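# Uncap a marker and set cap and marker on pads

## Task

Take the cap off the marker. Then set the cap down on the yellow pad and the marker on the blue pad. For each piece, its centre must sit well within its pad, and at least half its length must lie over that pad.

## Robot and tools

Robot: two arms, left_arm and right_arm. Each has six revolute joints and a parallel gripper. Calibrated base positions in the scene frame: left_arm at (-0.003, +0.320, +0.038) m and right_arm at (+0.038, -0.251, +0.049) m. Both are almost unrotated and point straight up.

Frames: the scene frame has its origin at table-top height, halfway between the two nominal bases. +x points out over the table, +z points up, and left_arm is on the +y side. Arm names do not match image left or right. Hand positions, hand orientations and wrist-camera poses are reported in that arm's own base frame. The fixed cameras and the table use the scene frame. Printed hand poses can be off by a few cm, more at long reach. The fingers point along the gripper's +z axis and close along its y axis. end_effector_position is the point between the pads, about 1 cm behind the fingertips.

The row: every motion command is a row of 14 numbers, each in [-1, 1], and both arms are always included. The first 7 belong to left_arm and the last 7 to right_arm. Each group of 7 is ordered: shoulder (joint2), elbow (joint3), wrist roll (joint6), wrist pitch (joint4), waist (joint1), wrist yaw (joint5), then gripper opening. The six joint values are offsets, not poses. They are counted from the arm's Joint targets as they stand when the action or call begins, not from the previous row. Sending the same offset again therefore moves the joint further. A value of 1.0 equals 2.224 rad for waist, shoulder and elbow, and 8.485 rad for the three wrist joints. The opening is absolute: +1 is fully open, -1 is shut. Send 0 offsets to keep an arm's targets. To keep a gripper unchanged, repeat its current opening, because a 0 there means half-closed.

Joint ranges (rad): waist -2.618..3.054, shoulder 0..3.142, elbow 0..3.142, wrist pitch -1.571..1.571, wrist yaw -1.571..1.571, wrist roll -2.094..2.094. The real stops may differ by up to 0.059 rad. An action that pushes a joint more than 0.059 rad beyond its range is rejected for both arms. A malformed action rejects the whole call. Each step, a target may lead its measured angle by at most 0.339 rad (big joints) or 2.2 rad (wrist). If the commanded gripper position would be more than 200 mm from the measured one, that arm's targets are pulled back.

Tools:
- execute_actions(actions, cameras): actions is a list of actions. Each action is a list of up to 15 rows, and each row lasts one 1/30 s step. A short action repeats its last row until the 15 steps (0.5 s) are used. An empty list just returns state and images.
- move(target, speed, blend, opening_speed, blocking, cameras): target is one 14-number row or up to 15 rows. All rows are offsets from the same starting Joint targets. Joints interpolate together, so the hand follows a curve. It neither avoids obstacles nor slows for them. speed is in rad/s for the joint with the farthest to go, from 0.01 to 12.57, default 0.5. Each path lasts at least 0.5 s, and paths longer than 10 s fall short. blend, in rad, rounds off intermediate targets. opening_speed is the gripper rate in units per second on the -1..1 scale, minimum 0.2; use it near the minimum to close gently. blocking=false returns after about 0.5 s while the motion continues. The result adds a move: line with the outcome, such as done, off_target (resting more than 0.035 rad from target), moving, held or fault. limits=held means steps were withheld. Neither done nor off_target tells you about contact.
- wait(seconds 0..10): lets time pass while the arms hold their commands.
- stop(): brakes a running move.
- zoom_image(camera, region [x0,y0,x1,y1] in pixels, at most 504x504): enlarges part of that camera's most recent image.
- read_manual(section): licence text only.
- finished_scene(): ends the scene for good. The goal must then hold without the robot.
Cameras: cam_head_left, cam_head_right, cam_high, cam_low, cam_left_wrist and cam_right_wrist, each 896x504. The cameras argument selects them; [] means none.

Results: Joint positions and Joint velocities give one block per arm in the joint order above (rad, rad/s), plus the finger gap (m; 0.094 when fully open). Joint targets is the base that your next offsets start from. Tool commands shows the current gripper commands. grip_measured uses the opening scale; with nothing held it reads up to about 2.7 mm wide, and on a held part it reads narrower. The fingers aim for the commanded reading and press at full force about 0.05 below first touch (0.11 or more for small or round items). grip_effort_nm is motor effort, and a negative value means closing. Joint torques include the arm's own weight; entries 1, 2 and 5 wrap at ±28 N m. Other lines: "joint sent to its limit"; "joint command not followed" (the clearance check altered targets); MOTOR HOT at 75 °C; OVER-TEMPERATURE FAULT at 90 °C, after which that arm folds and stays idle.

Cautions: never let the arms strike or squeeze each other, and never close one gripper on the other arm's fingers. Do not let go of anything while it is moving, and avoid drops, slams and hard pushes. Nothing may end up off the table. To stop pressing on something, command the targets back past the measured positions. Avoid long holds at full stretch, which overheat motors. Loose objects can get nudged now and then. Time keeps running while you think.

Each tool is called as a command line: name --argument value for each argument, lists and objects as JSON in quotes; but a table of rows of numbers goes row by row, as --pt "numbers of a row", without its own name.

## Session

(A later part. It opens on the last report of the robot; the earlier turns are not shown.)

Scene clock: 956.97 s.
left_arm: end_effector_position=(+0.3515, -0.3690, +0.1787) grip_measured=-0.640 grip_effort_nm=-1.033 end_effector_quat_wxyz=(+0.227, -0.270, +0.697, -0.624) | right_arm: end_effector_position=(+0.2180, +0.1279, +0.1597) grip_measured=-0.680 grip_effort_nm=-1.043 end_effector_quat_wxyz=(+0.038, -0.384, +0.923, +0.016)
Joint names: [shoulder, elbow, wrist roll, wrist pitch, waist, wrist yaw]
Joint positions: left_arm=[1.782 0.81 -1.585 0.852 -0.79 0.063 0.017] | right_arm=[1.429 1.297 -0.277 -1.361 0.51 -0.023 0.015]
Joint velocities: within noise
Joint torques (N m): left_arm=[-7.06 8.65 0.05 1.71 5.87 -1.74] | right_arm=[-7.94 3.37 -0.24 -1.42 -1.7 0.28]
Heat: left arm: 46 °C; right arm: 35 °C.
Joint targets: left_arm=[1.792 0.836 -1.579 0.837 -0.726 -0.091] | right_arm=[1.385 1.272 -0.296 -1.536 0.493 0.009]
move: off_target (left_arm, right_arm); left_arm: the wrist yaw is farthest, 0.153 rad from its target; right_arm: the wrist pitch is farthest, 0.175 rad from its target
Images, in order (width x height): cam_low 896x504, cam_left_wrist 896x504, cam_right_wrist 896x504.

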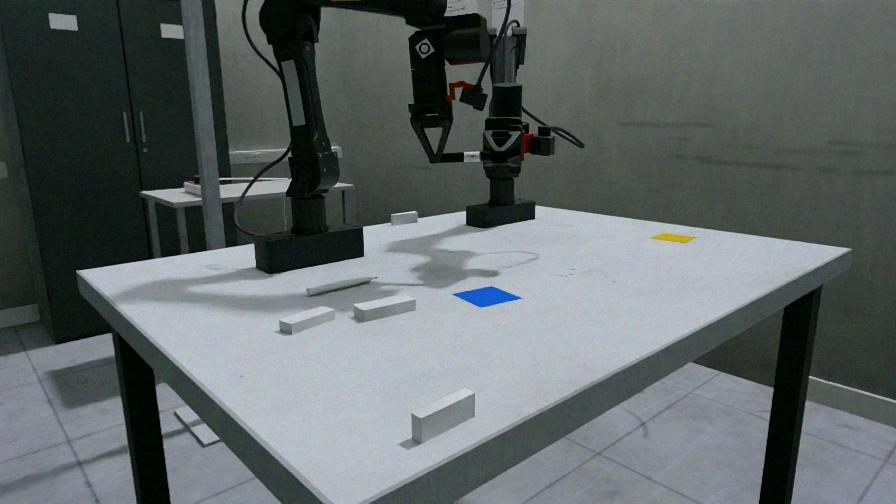

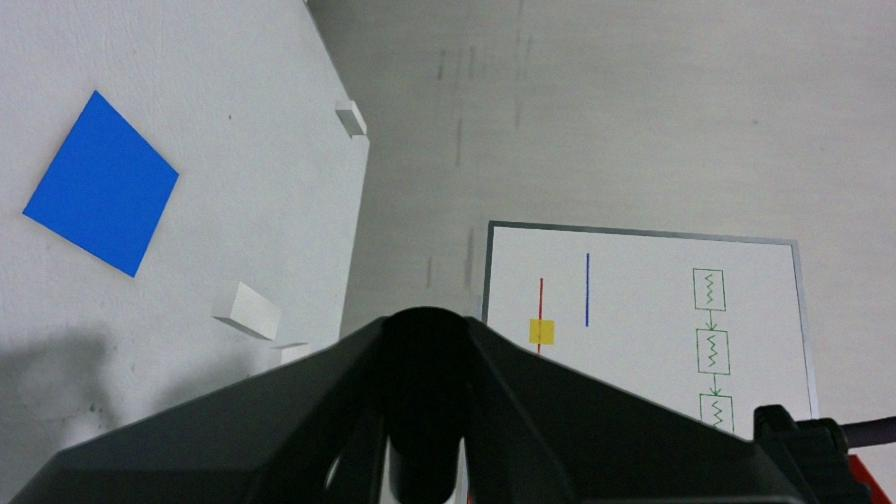

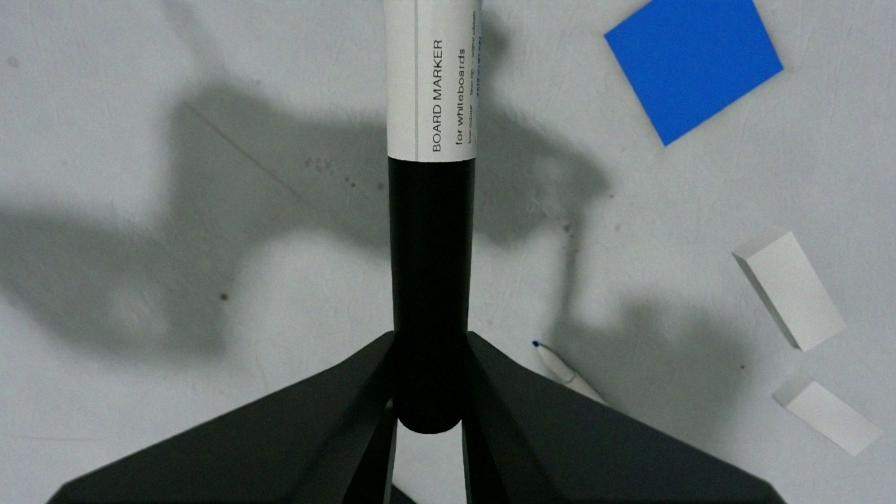

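move --target '[0, 0, 0, 0, 0.0252, -0.0117, -0.85, 0, -0.0166, 0, -0.0099, -0.0045, 0.0037, -0.95]' --speed 0.1 --cameras '["cam_left_wrist", "cam_right_wrist", "cam_low"]'

Scene clock: 974.63 s.
left_arm: end_effector_position=(+0.3615, -0.3590, +0.1769) grip_measured=-0.640 grip_effort_nm=-1.028 end_effector_quat_wxyz=(+0.238, -0.284, +0.694, -0.617) | right_arm: end_effector_position=(+0.2267, +0.1333, +0.1542) grip_measured=-0.680 grip_effort_nm=-1.043 end_effector_quat_wxyz=(+0.057, -0.388, +0.920, +0.020)
Joint names: [shoulder, elbow, wrist roll, wrist pitch, waist, wrist yaw]
Joint positions: left_arm=[1.782 0.81 -1.585 0.845 -0.768 0.045 0.017] | right_arm=[1.429 1.272 -0.287 -1.296 0.51 -0.026 0.015]
Joint velocities: within noise
Joint torques (N m): left_arm=[-7.05 8.68 0.05 1.8 9.13 -2.71] | right_arm=[-7.95 2.54 -0.1 -2.39 -2.55 0.65]
Heat: left arm: 45 °C; right arm: 35 °C.
Joint targets: left_arm=[1.792 0.836 -1.579 0.837 -0.670 -0.190] | right_arm=[1.385 1.235 -0.296 -1.579 0.483 0.040]
joint sent to its limit (right arm) — the wrist pitch, lower limit.
move: off_target (left_arm, right_arm); left_arm: the wrist yaw is farthest, 0.236 rad from its target; right_arm: the wrist pitch is farthest, 0.324 rad from its target
Images, in order (width x height): cam_low 896x504, cam_left_wrist 896x504, cam_right_wrist 896x504.

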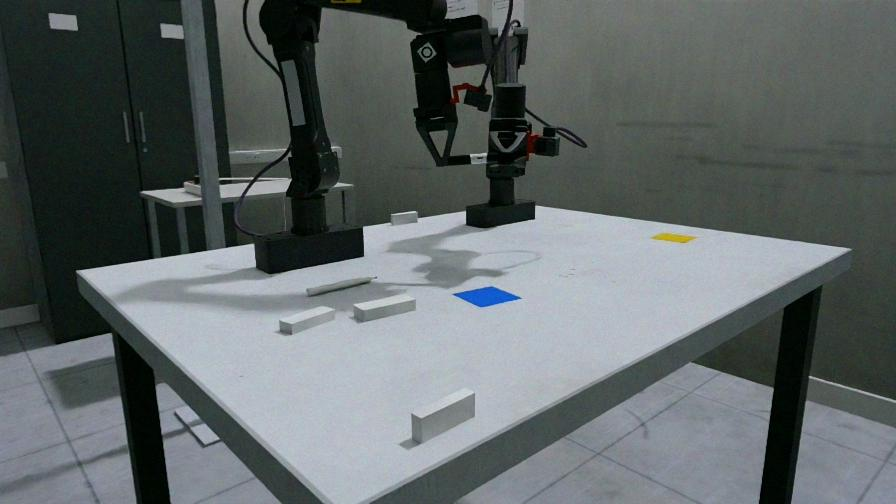

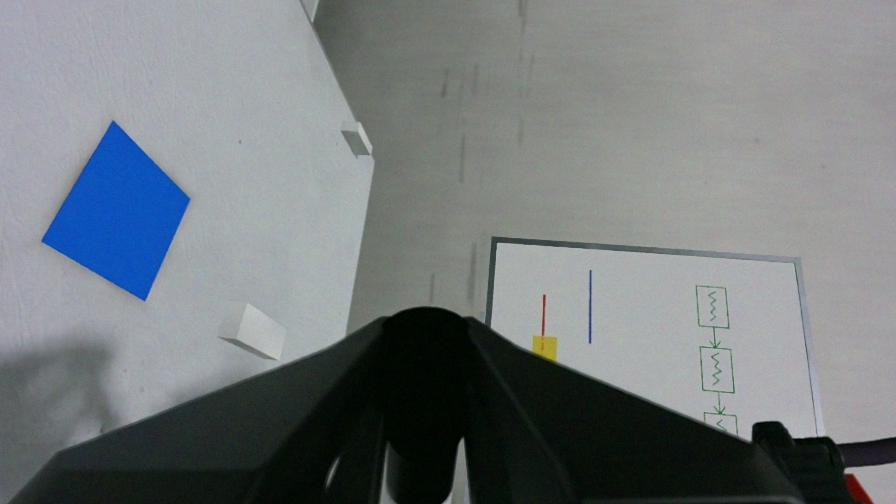

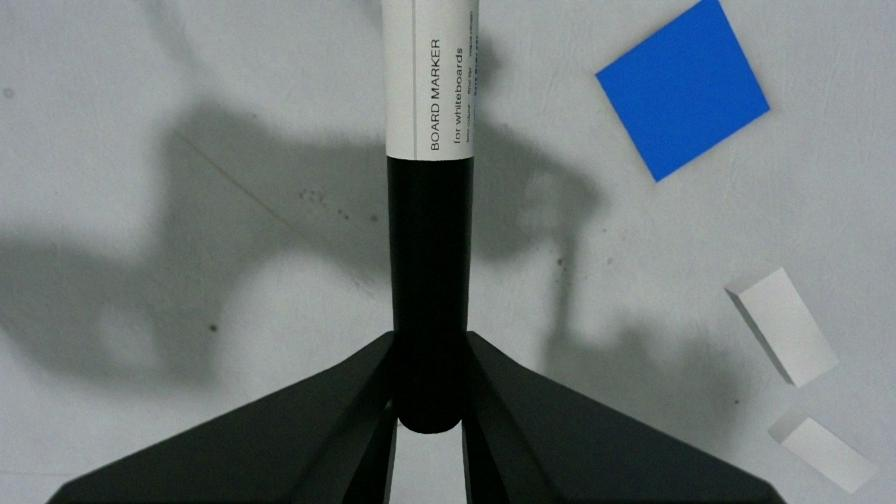

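zoom_image --camera "cam_low" --region '[400, 100, 580, 200]'

Scaled by 2.800.

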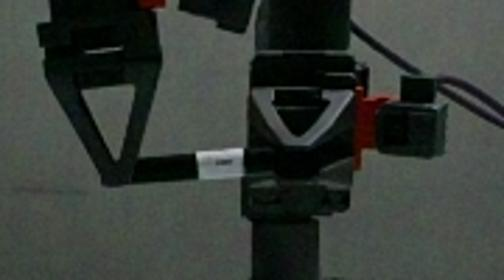

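move --target '[0.0931, -0.0400, 0, 0.0340, 0, 0, -0.90, 0.0497, -0.0609, 0, 0, 0, 0, -0.95]' --speed 0.12 --cameras '["cam_left_wrist", "cam_right_wrist", "cam_low"]'

Scene clock: 1054.57 s.
left_arm: end_effector_position=(+0.3601, -0.3663, +0.1262) grip_measured=-0.640 grip_effort_nm=-1.033 end_effector_quat_wxyz=(+0.230, -0.270, +0.691, -0.630) | right_arm: end_effector_position=(+0.2211, +0.1277, +0.1093) grip_measured=-0.680 grip_effort_nm=-1.048 end_effector_quat_wxyz=(+0.013, -0.381, +0.924, +0.016)
Joint names: [shoulder, elbow, wrist roll, wrist pitch, waist, wrist yaw]
Joint positions: left_arm=[1.983 0.765 -1.585 1.117 -0.768 0.08 0.017] | right_arm=[1.484 1.149 -0.283 -1.207 0.499 -0.03 0.015]
Joint velocities: within noise
Joint torques (N m): left_arm=[-7.41 3.28 0.08 1.97 9.17 -3.08] | right_arm=[-4.08 1.48 -0.19 -3.41 -1.57 0.69]
Heat: left arm: 42 °C; right arm: 43 °C.
Joint targets: left_arm=[1.999 0.747 -1.579 1.125 -0.670 -0.190] | right_arm=[1.496 1.100 -0.297 -1.579 0.483 0.040]
move: off_target (left_arm, right_arm); left_arm: the wrist yaw is farthest, 0.270 rad from its target; right_arm: the wrist pitch is farthest, 0.372 rad from its target
Images, in order (width x height): cam_low 896x504, cam_left_wrist 896x504, cam_right_wrist 896x504.

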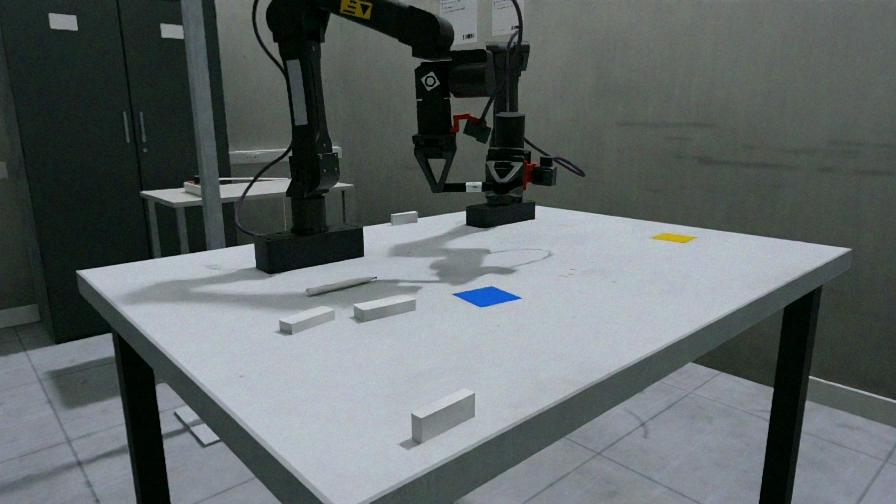

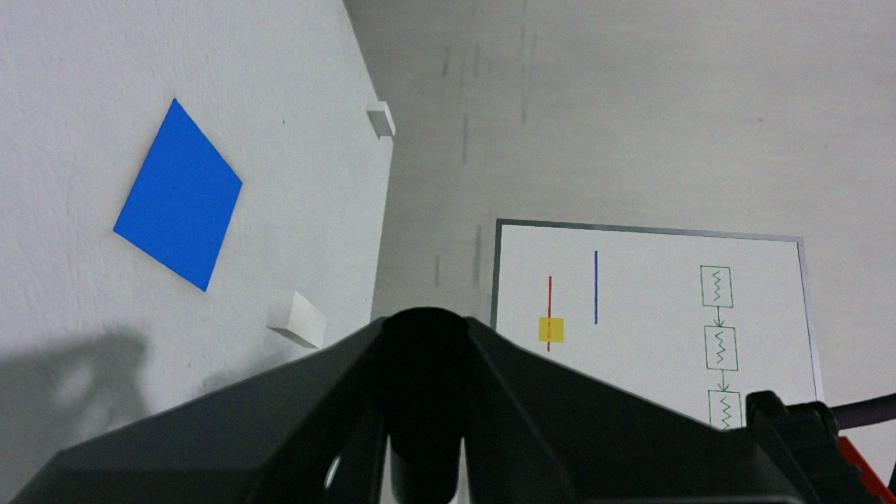

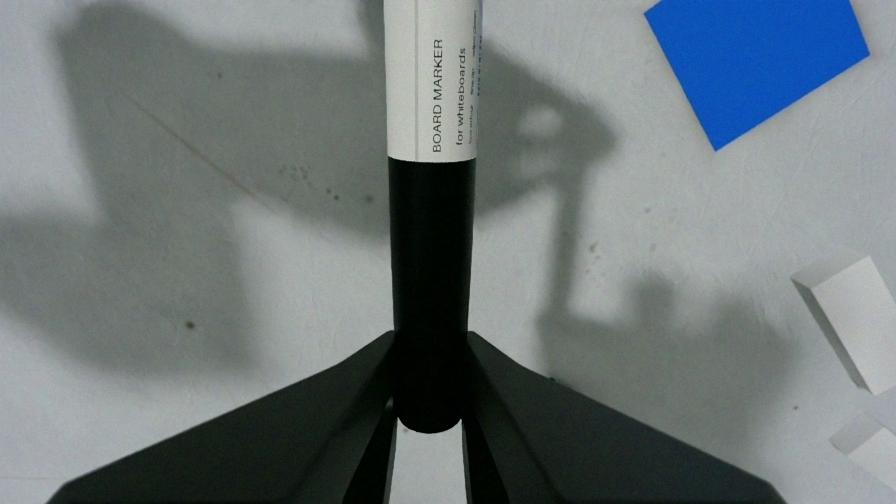

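move --target '[0, 0, 0, 0, 0.0225, -0.0212, -0.95, 0, -0.0180, 0, 0, -0.0054, 0.0047, -1.0]' --speed 0.12 --cameras '["cam_left_wrist", "cam_right_wrist", "cam_low"]'

Scene clock: 1069.73 s.
left_arm: end_effector_position=(+0.4466, -0.2402, +0.1264) grip_measured=-0.640 grip_effort_nm=-1.023 end_effector_quat_wxyz=(+0.414, -0.444, +0.593, -0.529) | right_arm: end_effector_position=(+0.1338, +0.0567, +0.1084) grip_measured=-0.680 grip_effort_nm=-1.043 end_effector_quat_wxyz=(-0.205, -0.374, +0.903, -0.051)
Joint names: [shoulder, elbow, wrist roll, wrist pitch, waist, wrist yaw]
Joint positions: left_arm=[1.985 0.765 -1.585 1.118 -0.617 -0.351 0.017] | right_arm=[1.489 1.062 -0.296 -1.564 0.476 0.067 0.015]
Joint velocities: within noise
Joint torques (N m): left_arm=[-7.46 3.21 0.04 1.89 -0.34 -0.26] | right_arm=[-3.77 4.33 -0.02 -0.74 -0.5 0.14]
Heat: left arm: 42 °C; right arm: 51 °C.
Joint targets: left_arm=[2.000 0.747 -1.579 1.125 -0.620 -0.369] | right_arm=[1.496 1.059 -0.297 -1.579 0.471 0.080]
move: done
Images, in order (width x height): cam_low 896x504, cam_left_wrist 896x504, cam_right_wrist 896x504.

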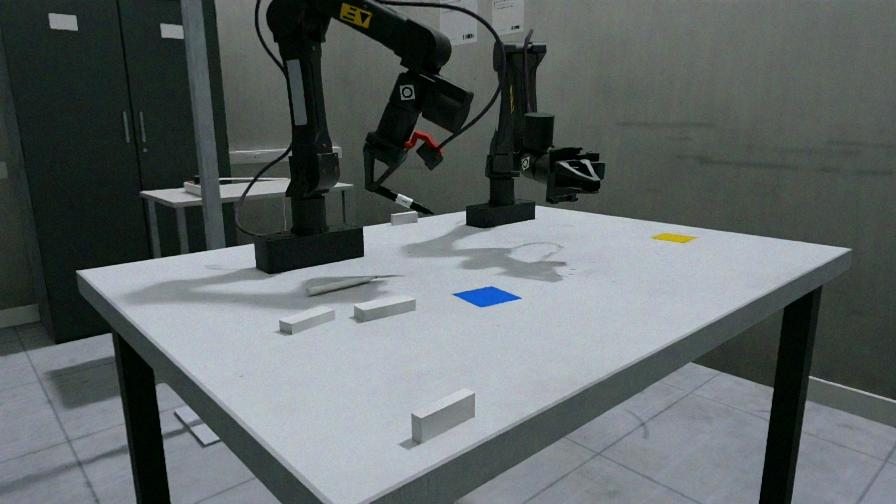

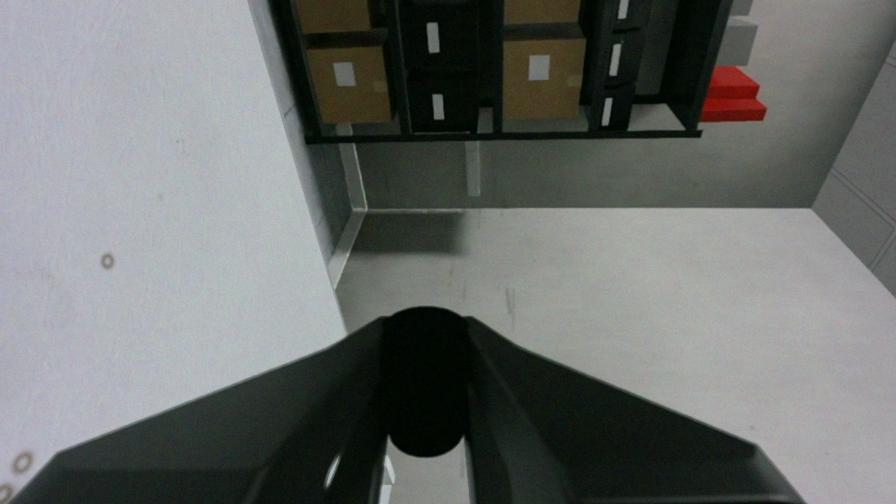

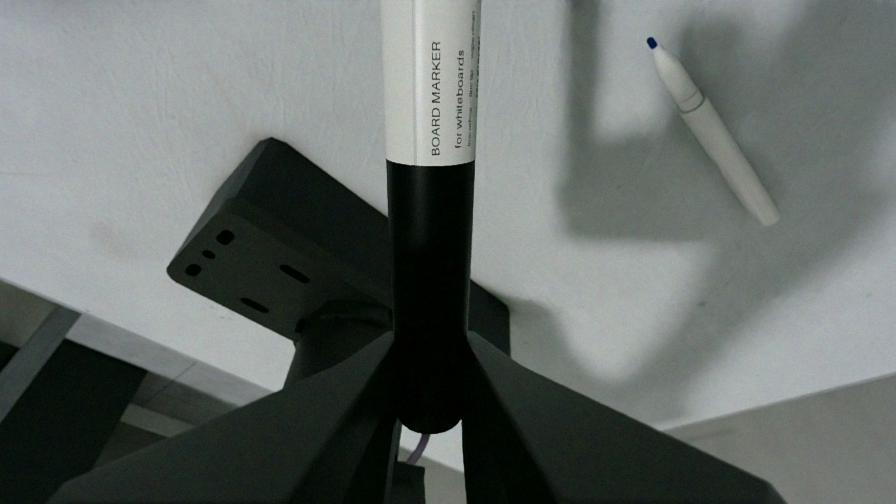

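zoom_image --camera "cam_low" --region '[340, 140, 480, 230]'

Scaled by 3.600.

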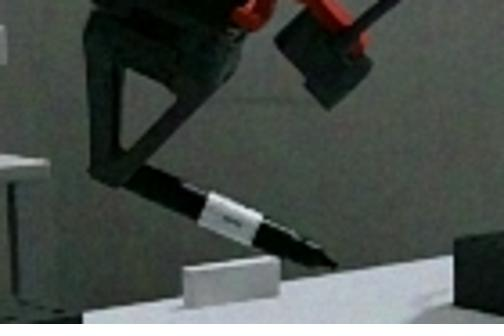

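move --pt "-0.0450 0.3161 0.1154 -0.1679 0.2788 0.0435 -0.90 0.1165 0.1113 -0.0098 0.0356 -0.0909 -0.0064 -0.95" --pt "0.1043 0.5135 0.1873 -0.2757 0.4254 0.0442 -0.90 0.1942 0.1855 -0.0163 0.0593 -0.1515 -0.0106 -0.95" --speed 0.8 --blend 0.1

Scene clock: 1159.83 s.
left_arm: end_effector_position=(+0.4036, +0.1388, +0.0479) grip_measured=-0.640 grip_effort_nm=-1.028 end_effector_quat_wxyz=(-0.005, -0.164, +0.986, -0.001) | right_arm: end_effector_position=(+0.3515, +0.0488, +0.0619) grip_measured=-0.680 grip_effort_nm=-1.043 end_effector_quat_wxyz=(+0.003, -0.279, +0.960, -0.004)
Joint names: [shoulder, elbow, wrist roll, wrist pitch, waist, wrist yaw]
Joint positions: left_arm=[2.218 1.848 0 -1.209 0.329 0 0.017] | right_arm=[1.909 1.44 -0.426 -1.094 0.139 0.007 0.015]
Joint velocities: within noise
Joint torques (N m): left_arm=[-10.41 9.94 0.11 0.12 -0.27 0.04] | right_arm=[-6.98 7.83 -0.12 0.28 -0.36 -0.19]
Heat: left arm: 40 °C; right arm: 34 °C.
Joint targets: left_arm=[2.232 1.889 0.010 -1.214 0.326 0.006] | right_arm=[1.928 1.472 -0.435 -1.076 0.134 -0.010]
move: off_target (left_arm); left_arm: the elbow is farthest, 0.042 rad from its target

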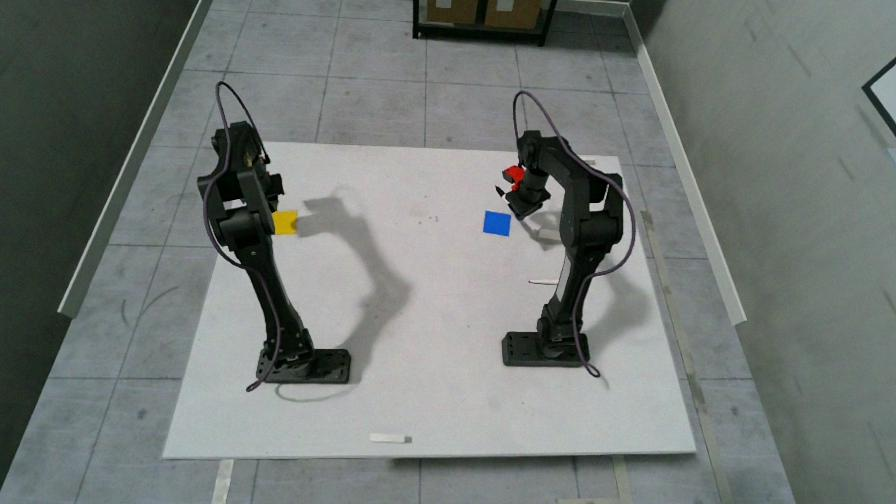

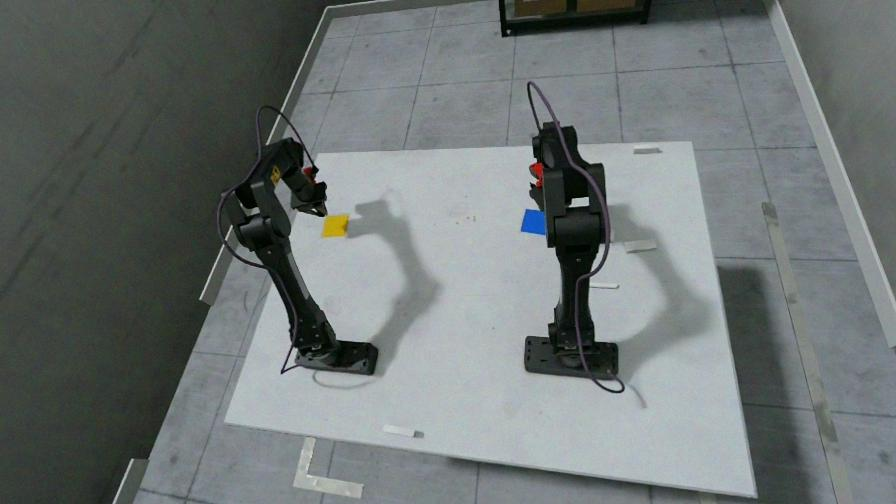

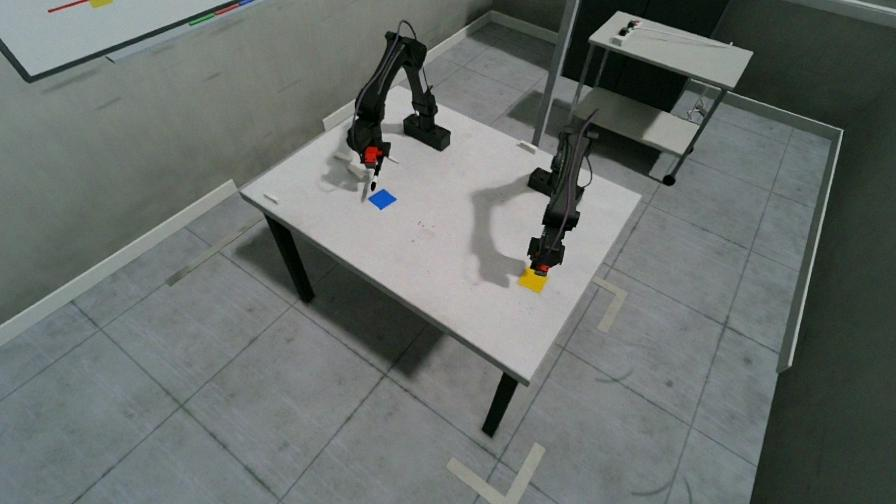

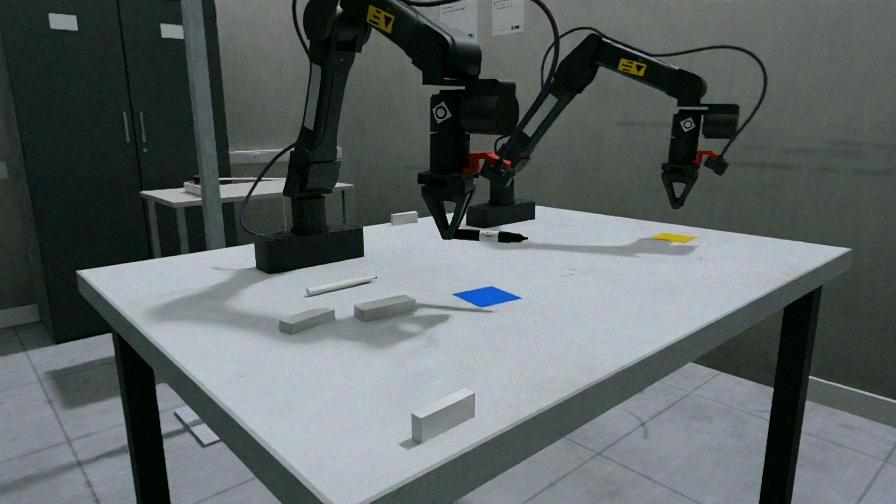

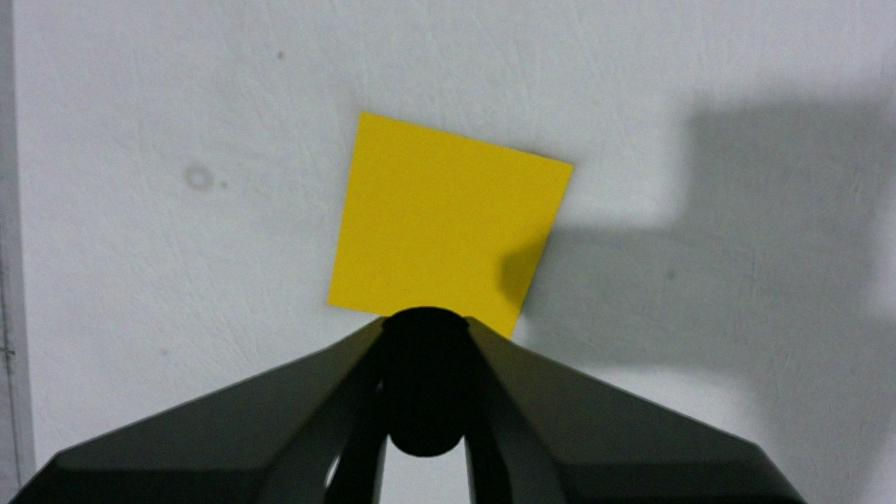

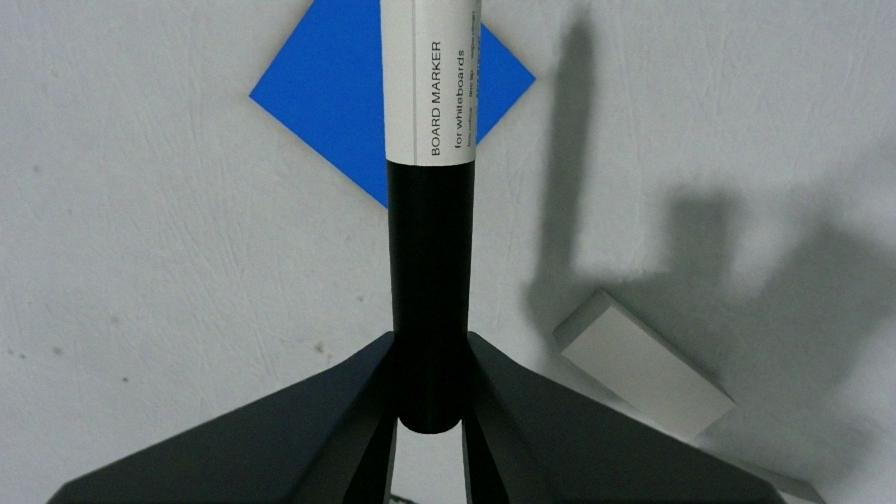

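move --target '[0.0292, -0.0839, 0, 0.0260, -0.0036, 0, -0.90, 0.0414, -0.0946, 0.0074, 0.0306, 0.0256, 0, -0.95]' --speed 0.25 --cameras '["cam_low", "cam_left_wrist", "cam_right_wrist"]'

Scene clock: 1223.17 s.
left_arm: end_effector_position=(+0.4074, +0.1382, -0.0117) grip_measured=-0.640 grip_effort_nm=-1.028 end_effector_quat_wxyz=(-0.002, -0.161, +0.987, -0.001) | right_arm: end_effector_position=(+0.3464, +0.0648, -0.0098) grip_measured=-0.680 grip_effort_nm=-1.038 end_effector_quat_wxyz=(-0.001, -0.279, +0.960, -0.002)
Joint names: [shoulder, elbow, wrist roll, wrist pitch, waist, wrist yaw]
Joint positions: left_arm=[2.284 1.716 0.001 -1.007 0.325 0 0.017] | right_arm=[2.004 1.269 -0.38 -0.837 0.184 0.004 0.015]
Joint velocities: within noise
Joint torques (N m): left_arm=[-10.74 4.44 0.09 0.32 -0.62 0.06] | right_arm=[-7.46 4.16 0.07 0.26 0.65 -0.18]
Heat: left arm: 43 °C; right arm: 32 °C.
Joint targets: left_arm=[2.297 1.703 0.010 -0.993 0.319 0.006] | right_arm=[2.020 1.262 -0.372 -0.816 0.191 -0.010]
move: done
Images, in order (width x height): cam_low 896x504, cam_left_wrist 896x504, cam_right_wrist 896x504.

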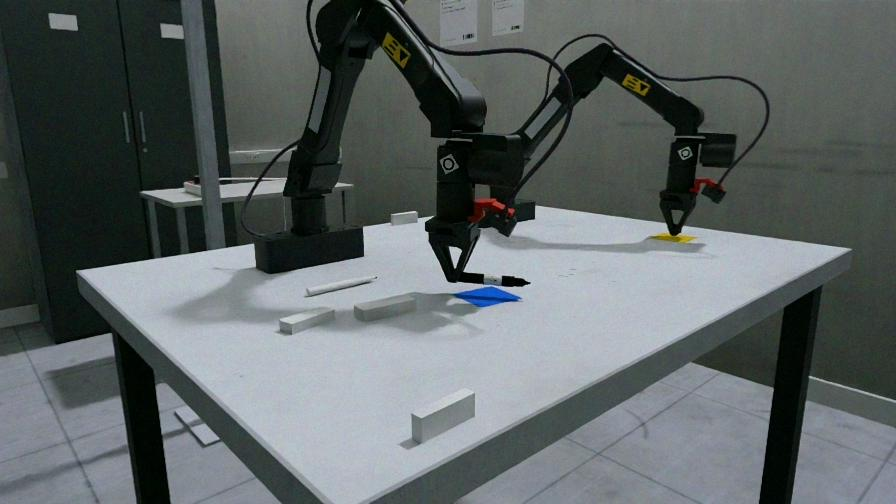

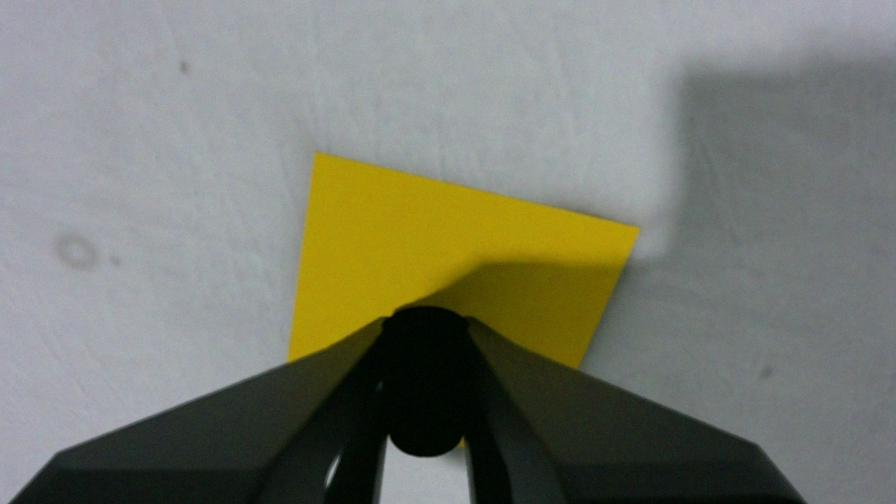

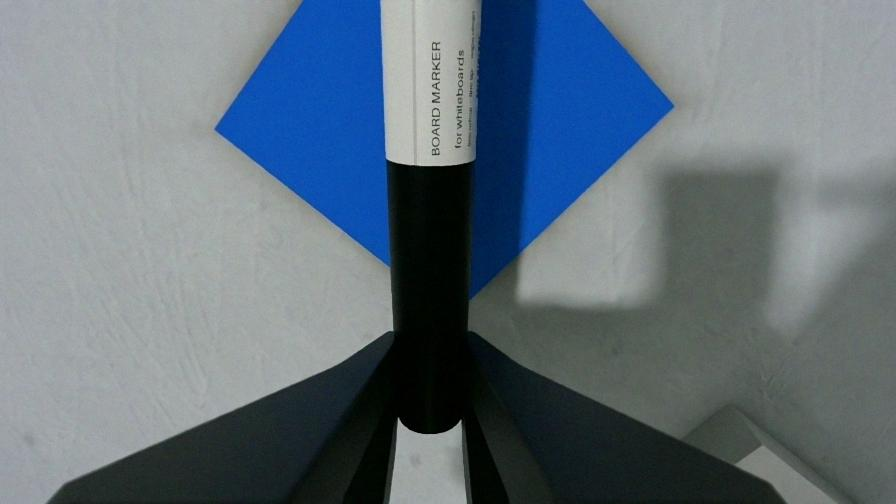

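move --target '[0.0054, -0.0140, 0, 0.0051, 0, 0, -0.90, 0.0195, -0.0178, 0, 0.0099, 0, 0, -0.95]' --speed 0.04 --cameras '["cam_low", "cam_left_wrist", "cam_right_wrist"]'

zoom_image --camera "cam_low" --region '[400, 220, 560, 330]'

zoom_image --camera "cam_low" --region '[630, 190, 730, 260]'

Scene clock: 1260.20 s.
left_arm: end_effector_position=(+0.4090, +0.1388, -0.0175) grip_measured=-0.640 grip_effort_nm=-1.033 end_effector_quat_wxyz=(+0.004, -0.161, +0.987, +0.000) | right_arm: end_effector_position=(+0.3471, +0.0651, -0.0294) grip_measured=-0.680 grip_effort_nm=-1.038 end_effector_quat_wxyz=(+0.002, -0.278, +0.961, -0.002)
Joint names: [shoulder, elbow, wrist roll, wrist pitch, waist, wrist yaw]
Joint positions: left_arm=[2.286 1.694 0.001 -0.97 0.325 0 0.017] | right_arm=[2.039 1.233 -0.379 -0.76 0.184 0.004 0.015]
Joint velocities: within noise
Joint torques (N m): left_arm=[-9.88 3.63 0.09 0.41 -0.5 0.02] | right_arm=[-6.86 3.51 0.07 0.37 0.68 -0.15]
Heat: left arm: 41 °C; right arm: 32 °C.
Joint targets: left_arm=[2.309 1.672 0.010 -0.950 0.319 0.006] | right_arm=[2.063 1.222 -0.372 -0.732 0.191 -0.010]
move: done
Images, in order (width x height): cam_low 896x504, cam_left_wrist 896x504, cam_right_wrist 896x504.

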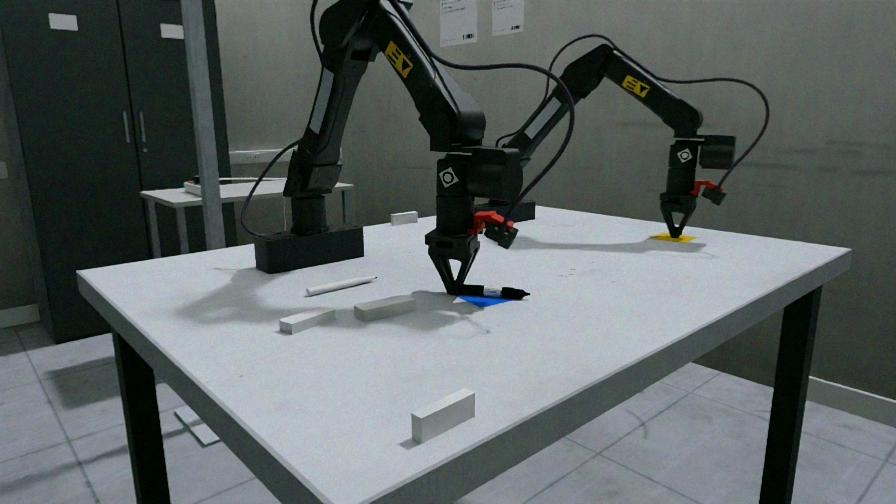

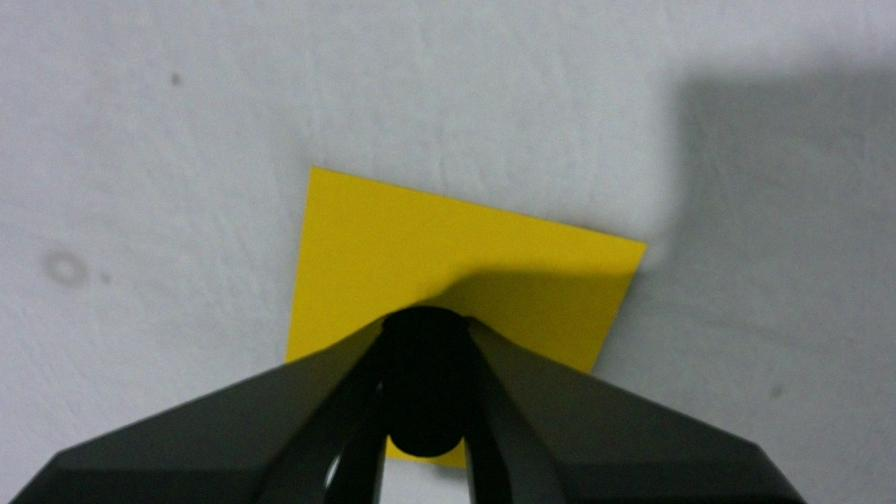

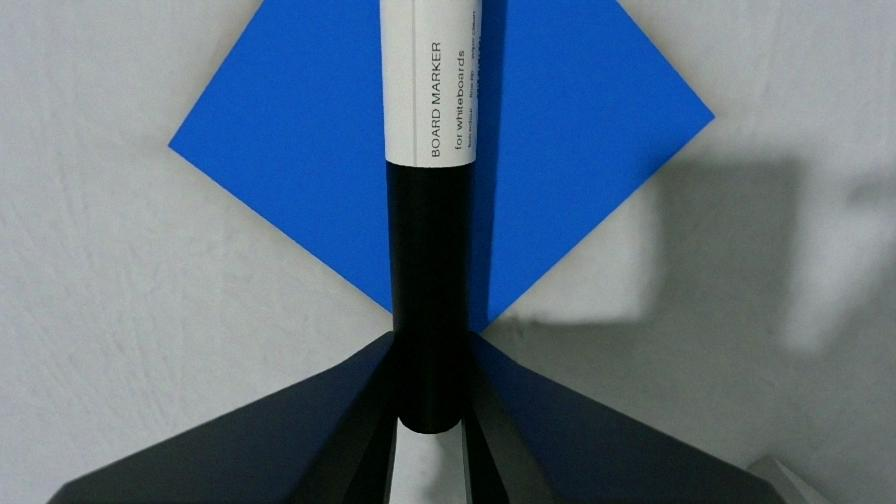

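Scaled by 3.150.

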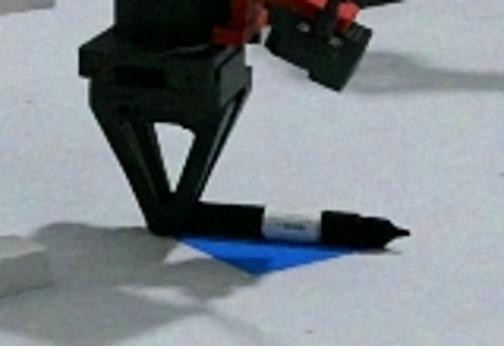

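Scaled by 5.040.

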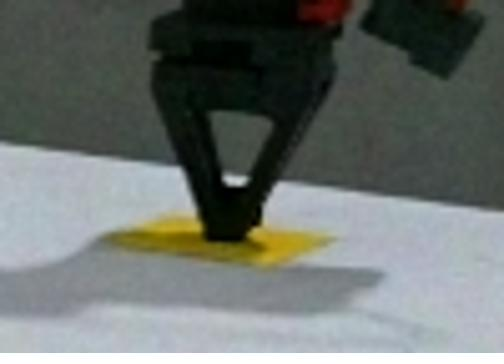

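move --pt "0.0027 -0.0036 0 0.0014 0 0 -0.90 0.0009 -0.0011 0 0.0005 0 0 -0.95" --pt "0.0027 -0.0036 0 0.0014 0 0 -0.90 0.0009 -0.0011 0 0.0005 0 0 -0.30" --speed 0.03 --opening_speed 0.3 --cameras '["cam_low", "cam_left_wrist", "cam_right_wrist"]'

zoom_image --camera "cam_low" --region '[400, 220, 560, 330]'

zoom_image --camera "cam_low" --region '[640, 210, 720, 255]'

Scene clock: 1283.93 s.
left_arm: end_effector_position=(+0.4089, +0.1387, -0.0181) grip_measured=-0.640 grip_effort_nm=-1.028 end_effector_quat_wxyz=(+0.005, -0.161, +0.987, +0.001) | right_arm: end_effector_position=(+0.3499, +0.0657, -0.0293) grip_measured=-0.303 grip_effort_nm=0.149 end_effector_quat_wxyz=(+0.008, -0.278, +0.961, -0.002)
Joint names: [shoulder, elbow, wrist roll, wrist pitch, waist, wrist yaw]
Joint positions: left_arm=[2.286 1.691 0.001 -0.967 0.325 0 0.017] | right_arm=[2.039 1.233 -0.379 -0.749 0.184 0.003 0.033]
Joint velocities: within noise
Joint torques (N m): left_arm=[-9.5 3.12 0.08 0.53 -0.68 0.02] | right_arm=[-6.82 3.34 0.09 0.31 0.59 -0.15]
Heat: left arm: 42 °C; right arm: 32 °C.
Joint targets: left_arm=[2.315 1.664 0.010 -0.938 0.319 0.006] | right_arm=[2.065 1.219 -0.372 -0.728 0.191 -0.010]
move: done
Images, in order (width x height): cam_low 896x504, cam_left_wrist 896x504, cam_right_wrist 896x504.

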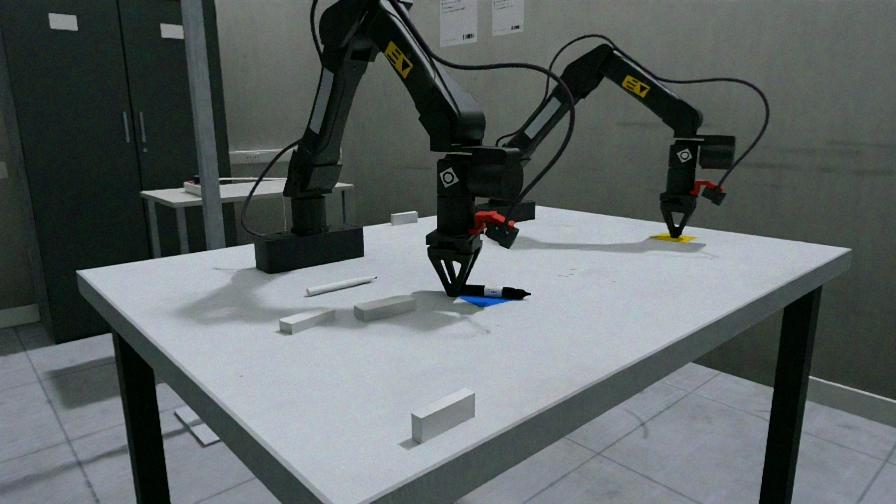

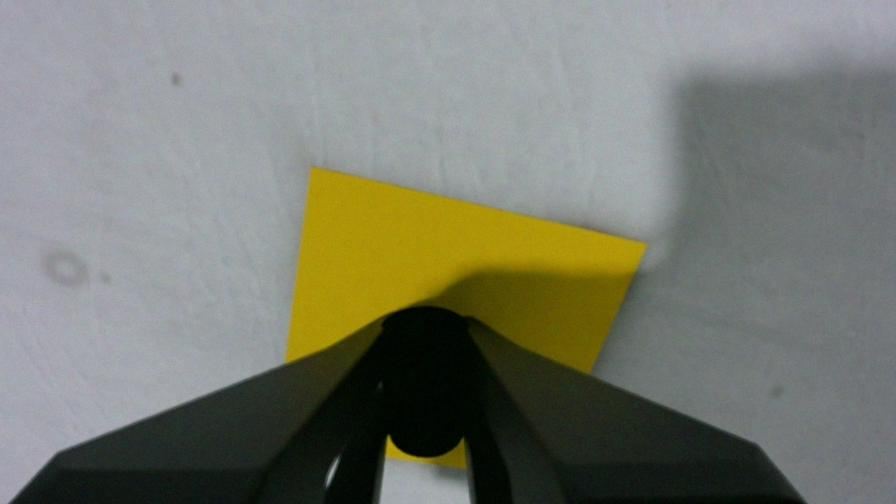

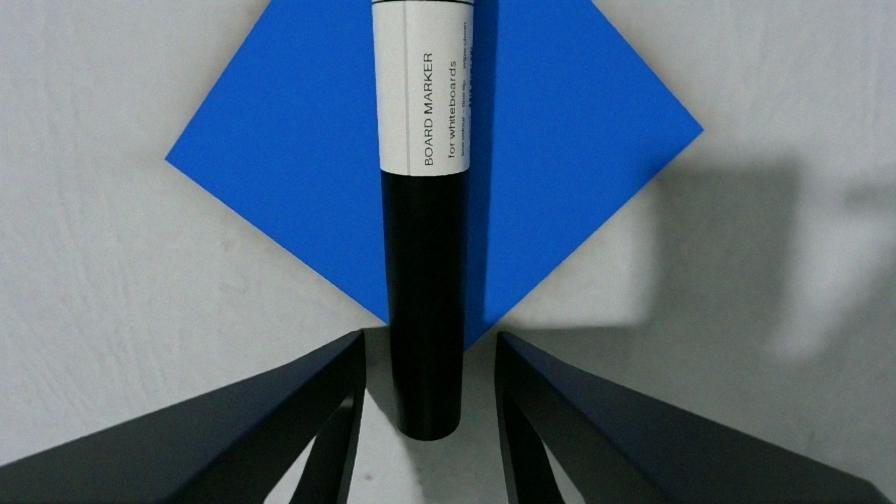

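Scaled by 3.150.

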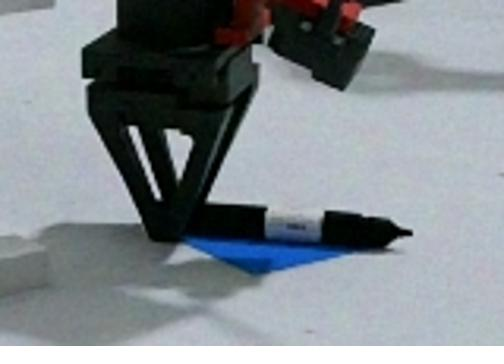

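Scaled by 6.300.

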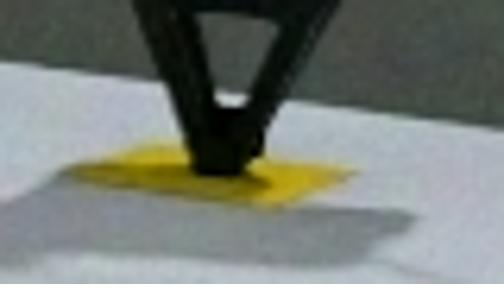

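move --target '[0, 0, 0, 0, 0, 0, -0.25, 0, 0, 0, 0, 0, 0, -0.10]' --opening_speed 0.3 --cameras '["cam_low", "cam_left_wrist", "cam_right_wrist"]'

zoom_image --camera "cam_low" --region '[640, 210, 720, 255]'

Scene clock: 1297.33 s.
left_arm: end_effector_position=(+0.4112, +0.1359, -0.0181) grip_measured=-0.253 grip_effort_nm=0.159 end_effector_quat_wxyz=(+0.008, -0.159, +0.987, -0.003) | right_arm: end_effector_position=(+0.3501, +0.0657, -0.0293) grip_measured=-0.103 grip_effort_nm=0.154 end_effector_quat_wxyz=(+0.008, -0.278, +0.961, -0.002)
Joint names: [shoulder, elbow, wrist roll, wrist pitch, waist, wrist yaw]
Joint positions: left_arm=[2.286 1.691 0.001 -0.961 0.32 0.008 0.035] | right_arm=[2.039 1.233 -0.379 -0.748 0.184 0.003 0.042]
Joint velocities: within noise
Joint torques (N m): left_arm=[-9.59 3.08 0.11 0.47 -0.16 -0.06] | right_arm=[-6.86 3.4 0.04 0.31 0.57 -0.15]
Heat: left arm: 43 °C; right arm: 32 °C.
Joint targets: left_arm=[2.315 1.664 0.010 -0.938 0.319 0.005] | right_arm=[2.065 1.219 -0.372 -0.728 0.191 -0.010]
move: done
Images, in order (width x height): cam_low 896x504, cam_left_wrist 896x504, cam_right_wrist 896x504.

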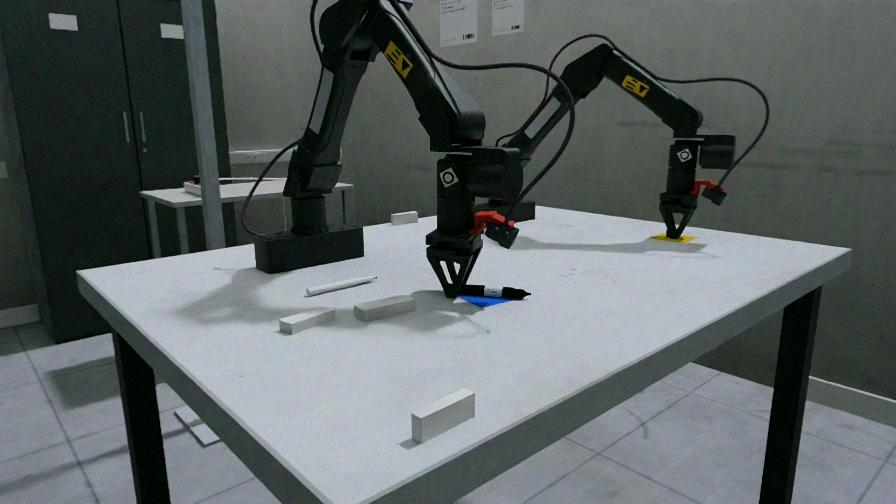

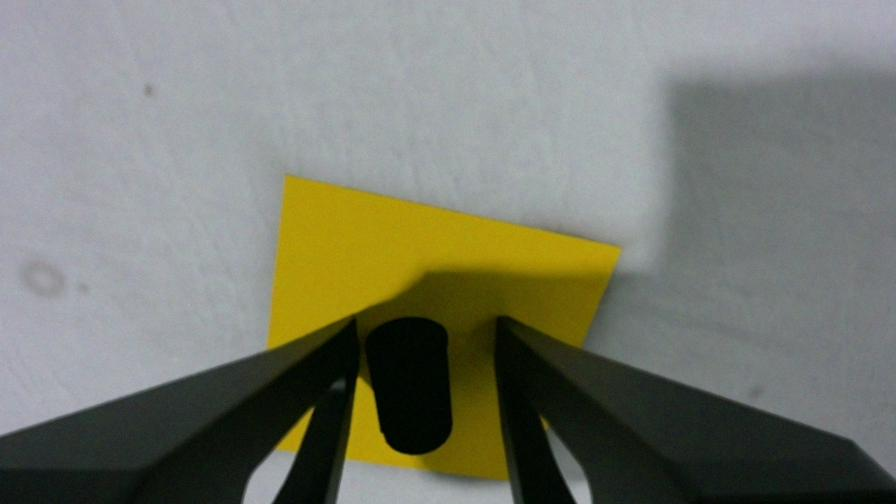

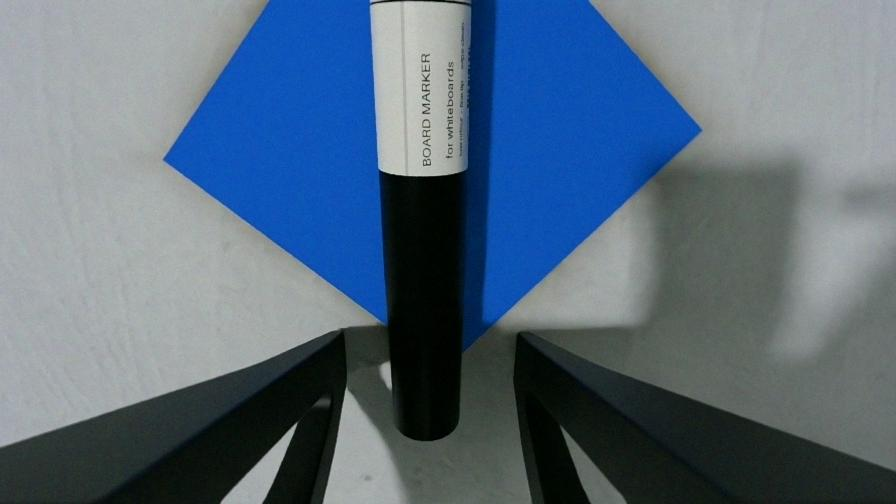

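Scaled by 6.300.

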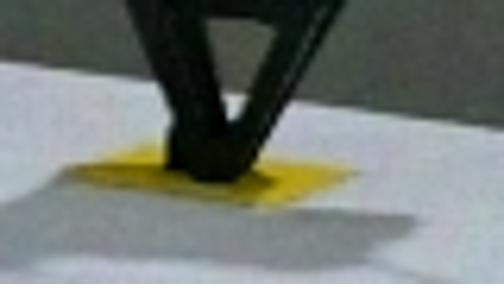

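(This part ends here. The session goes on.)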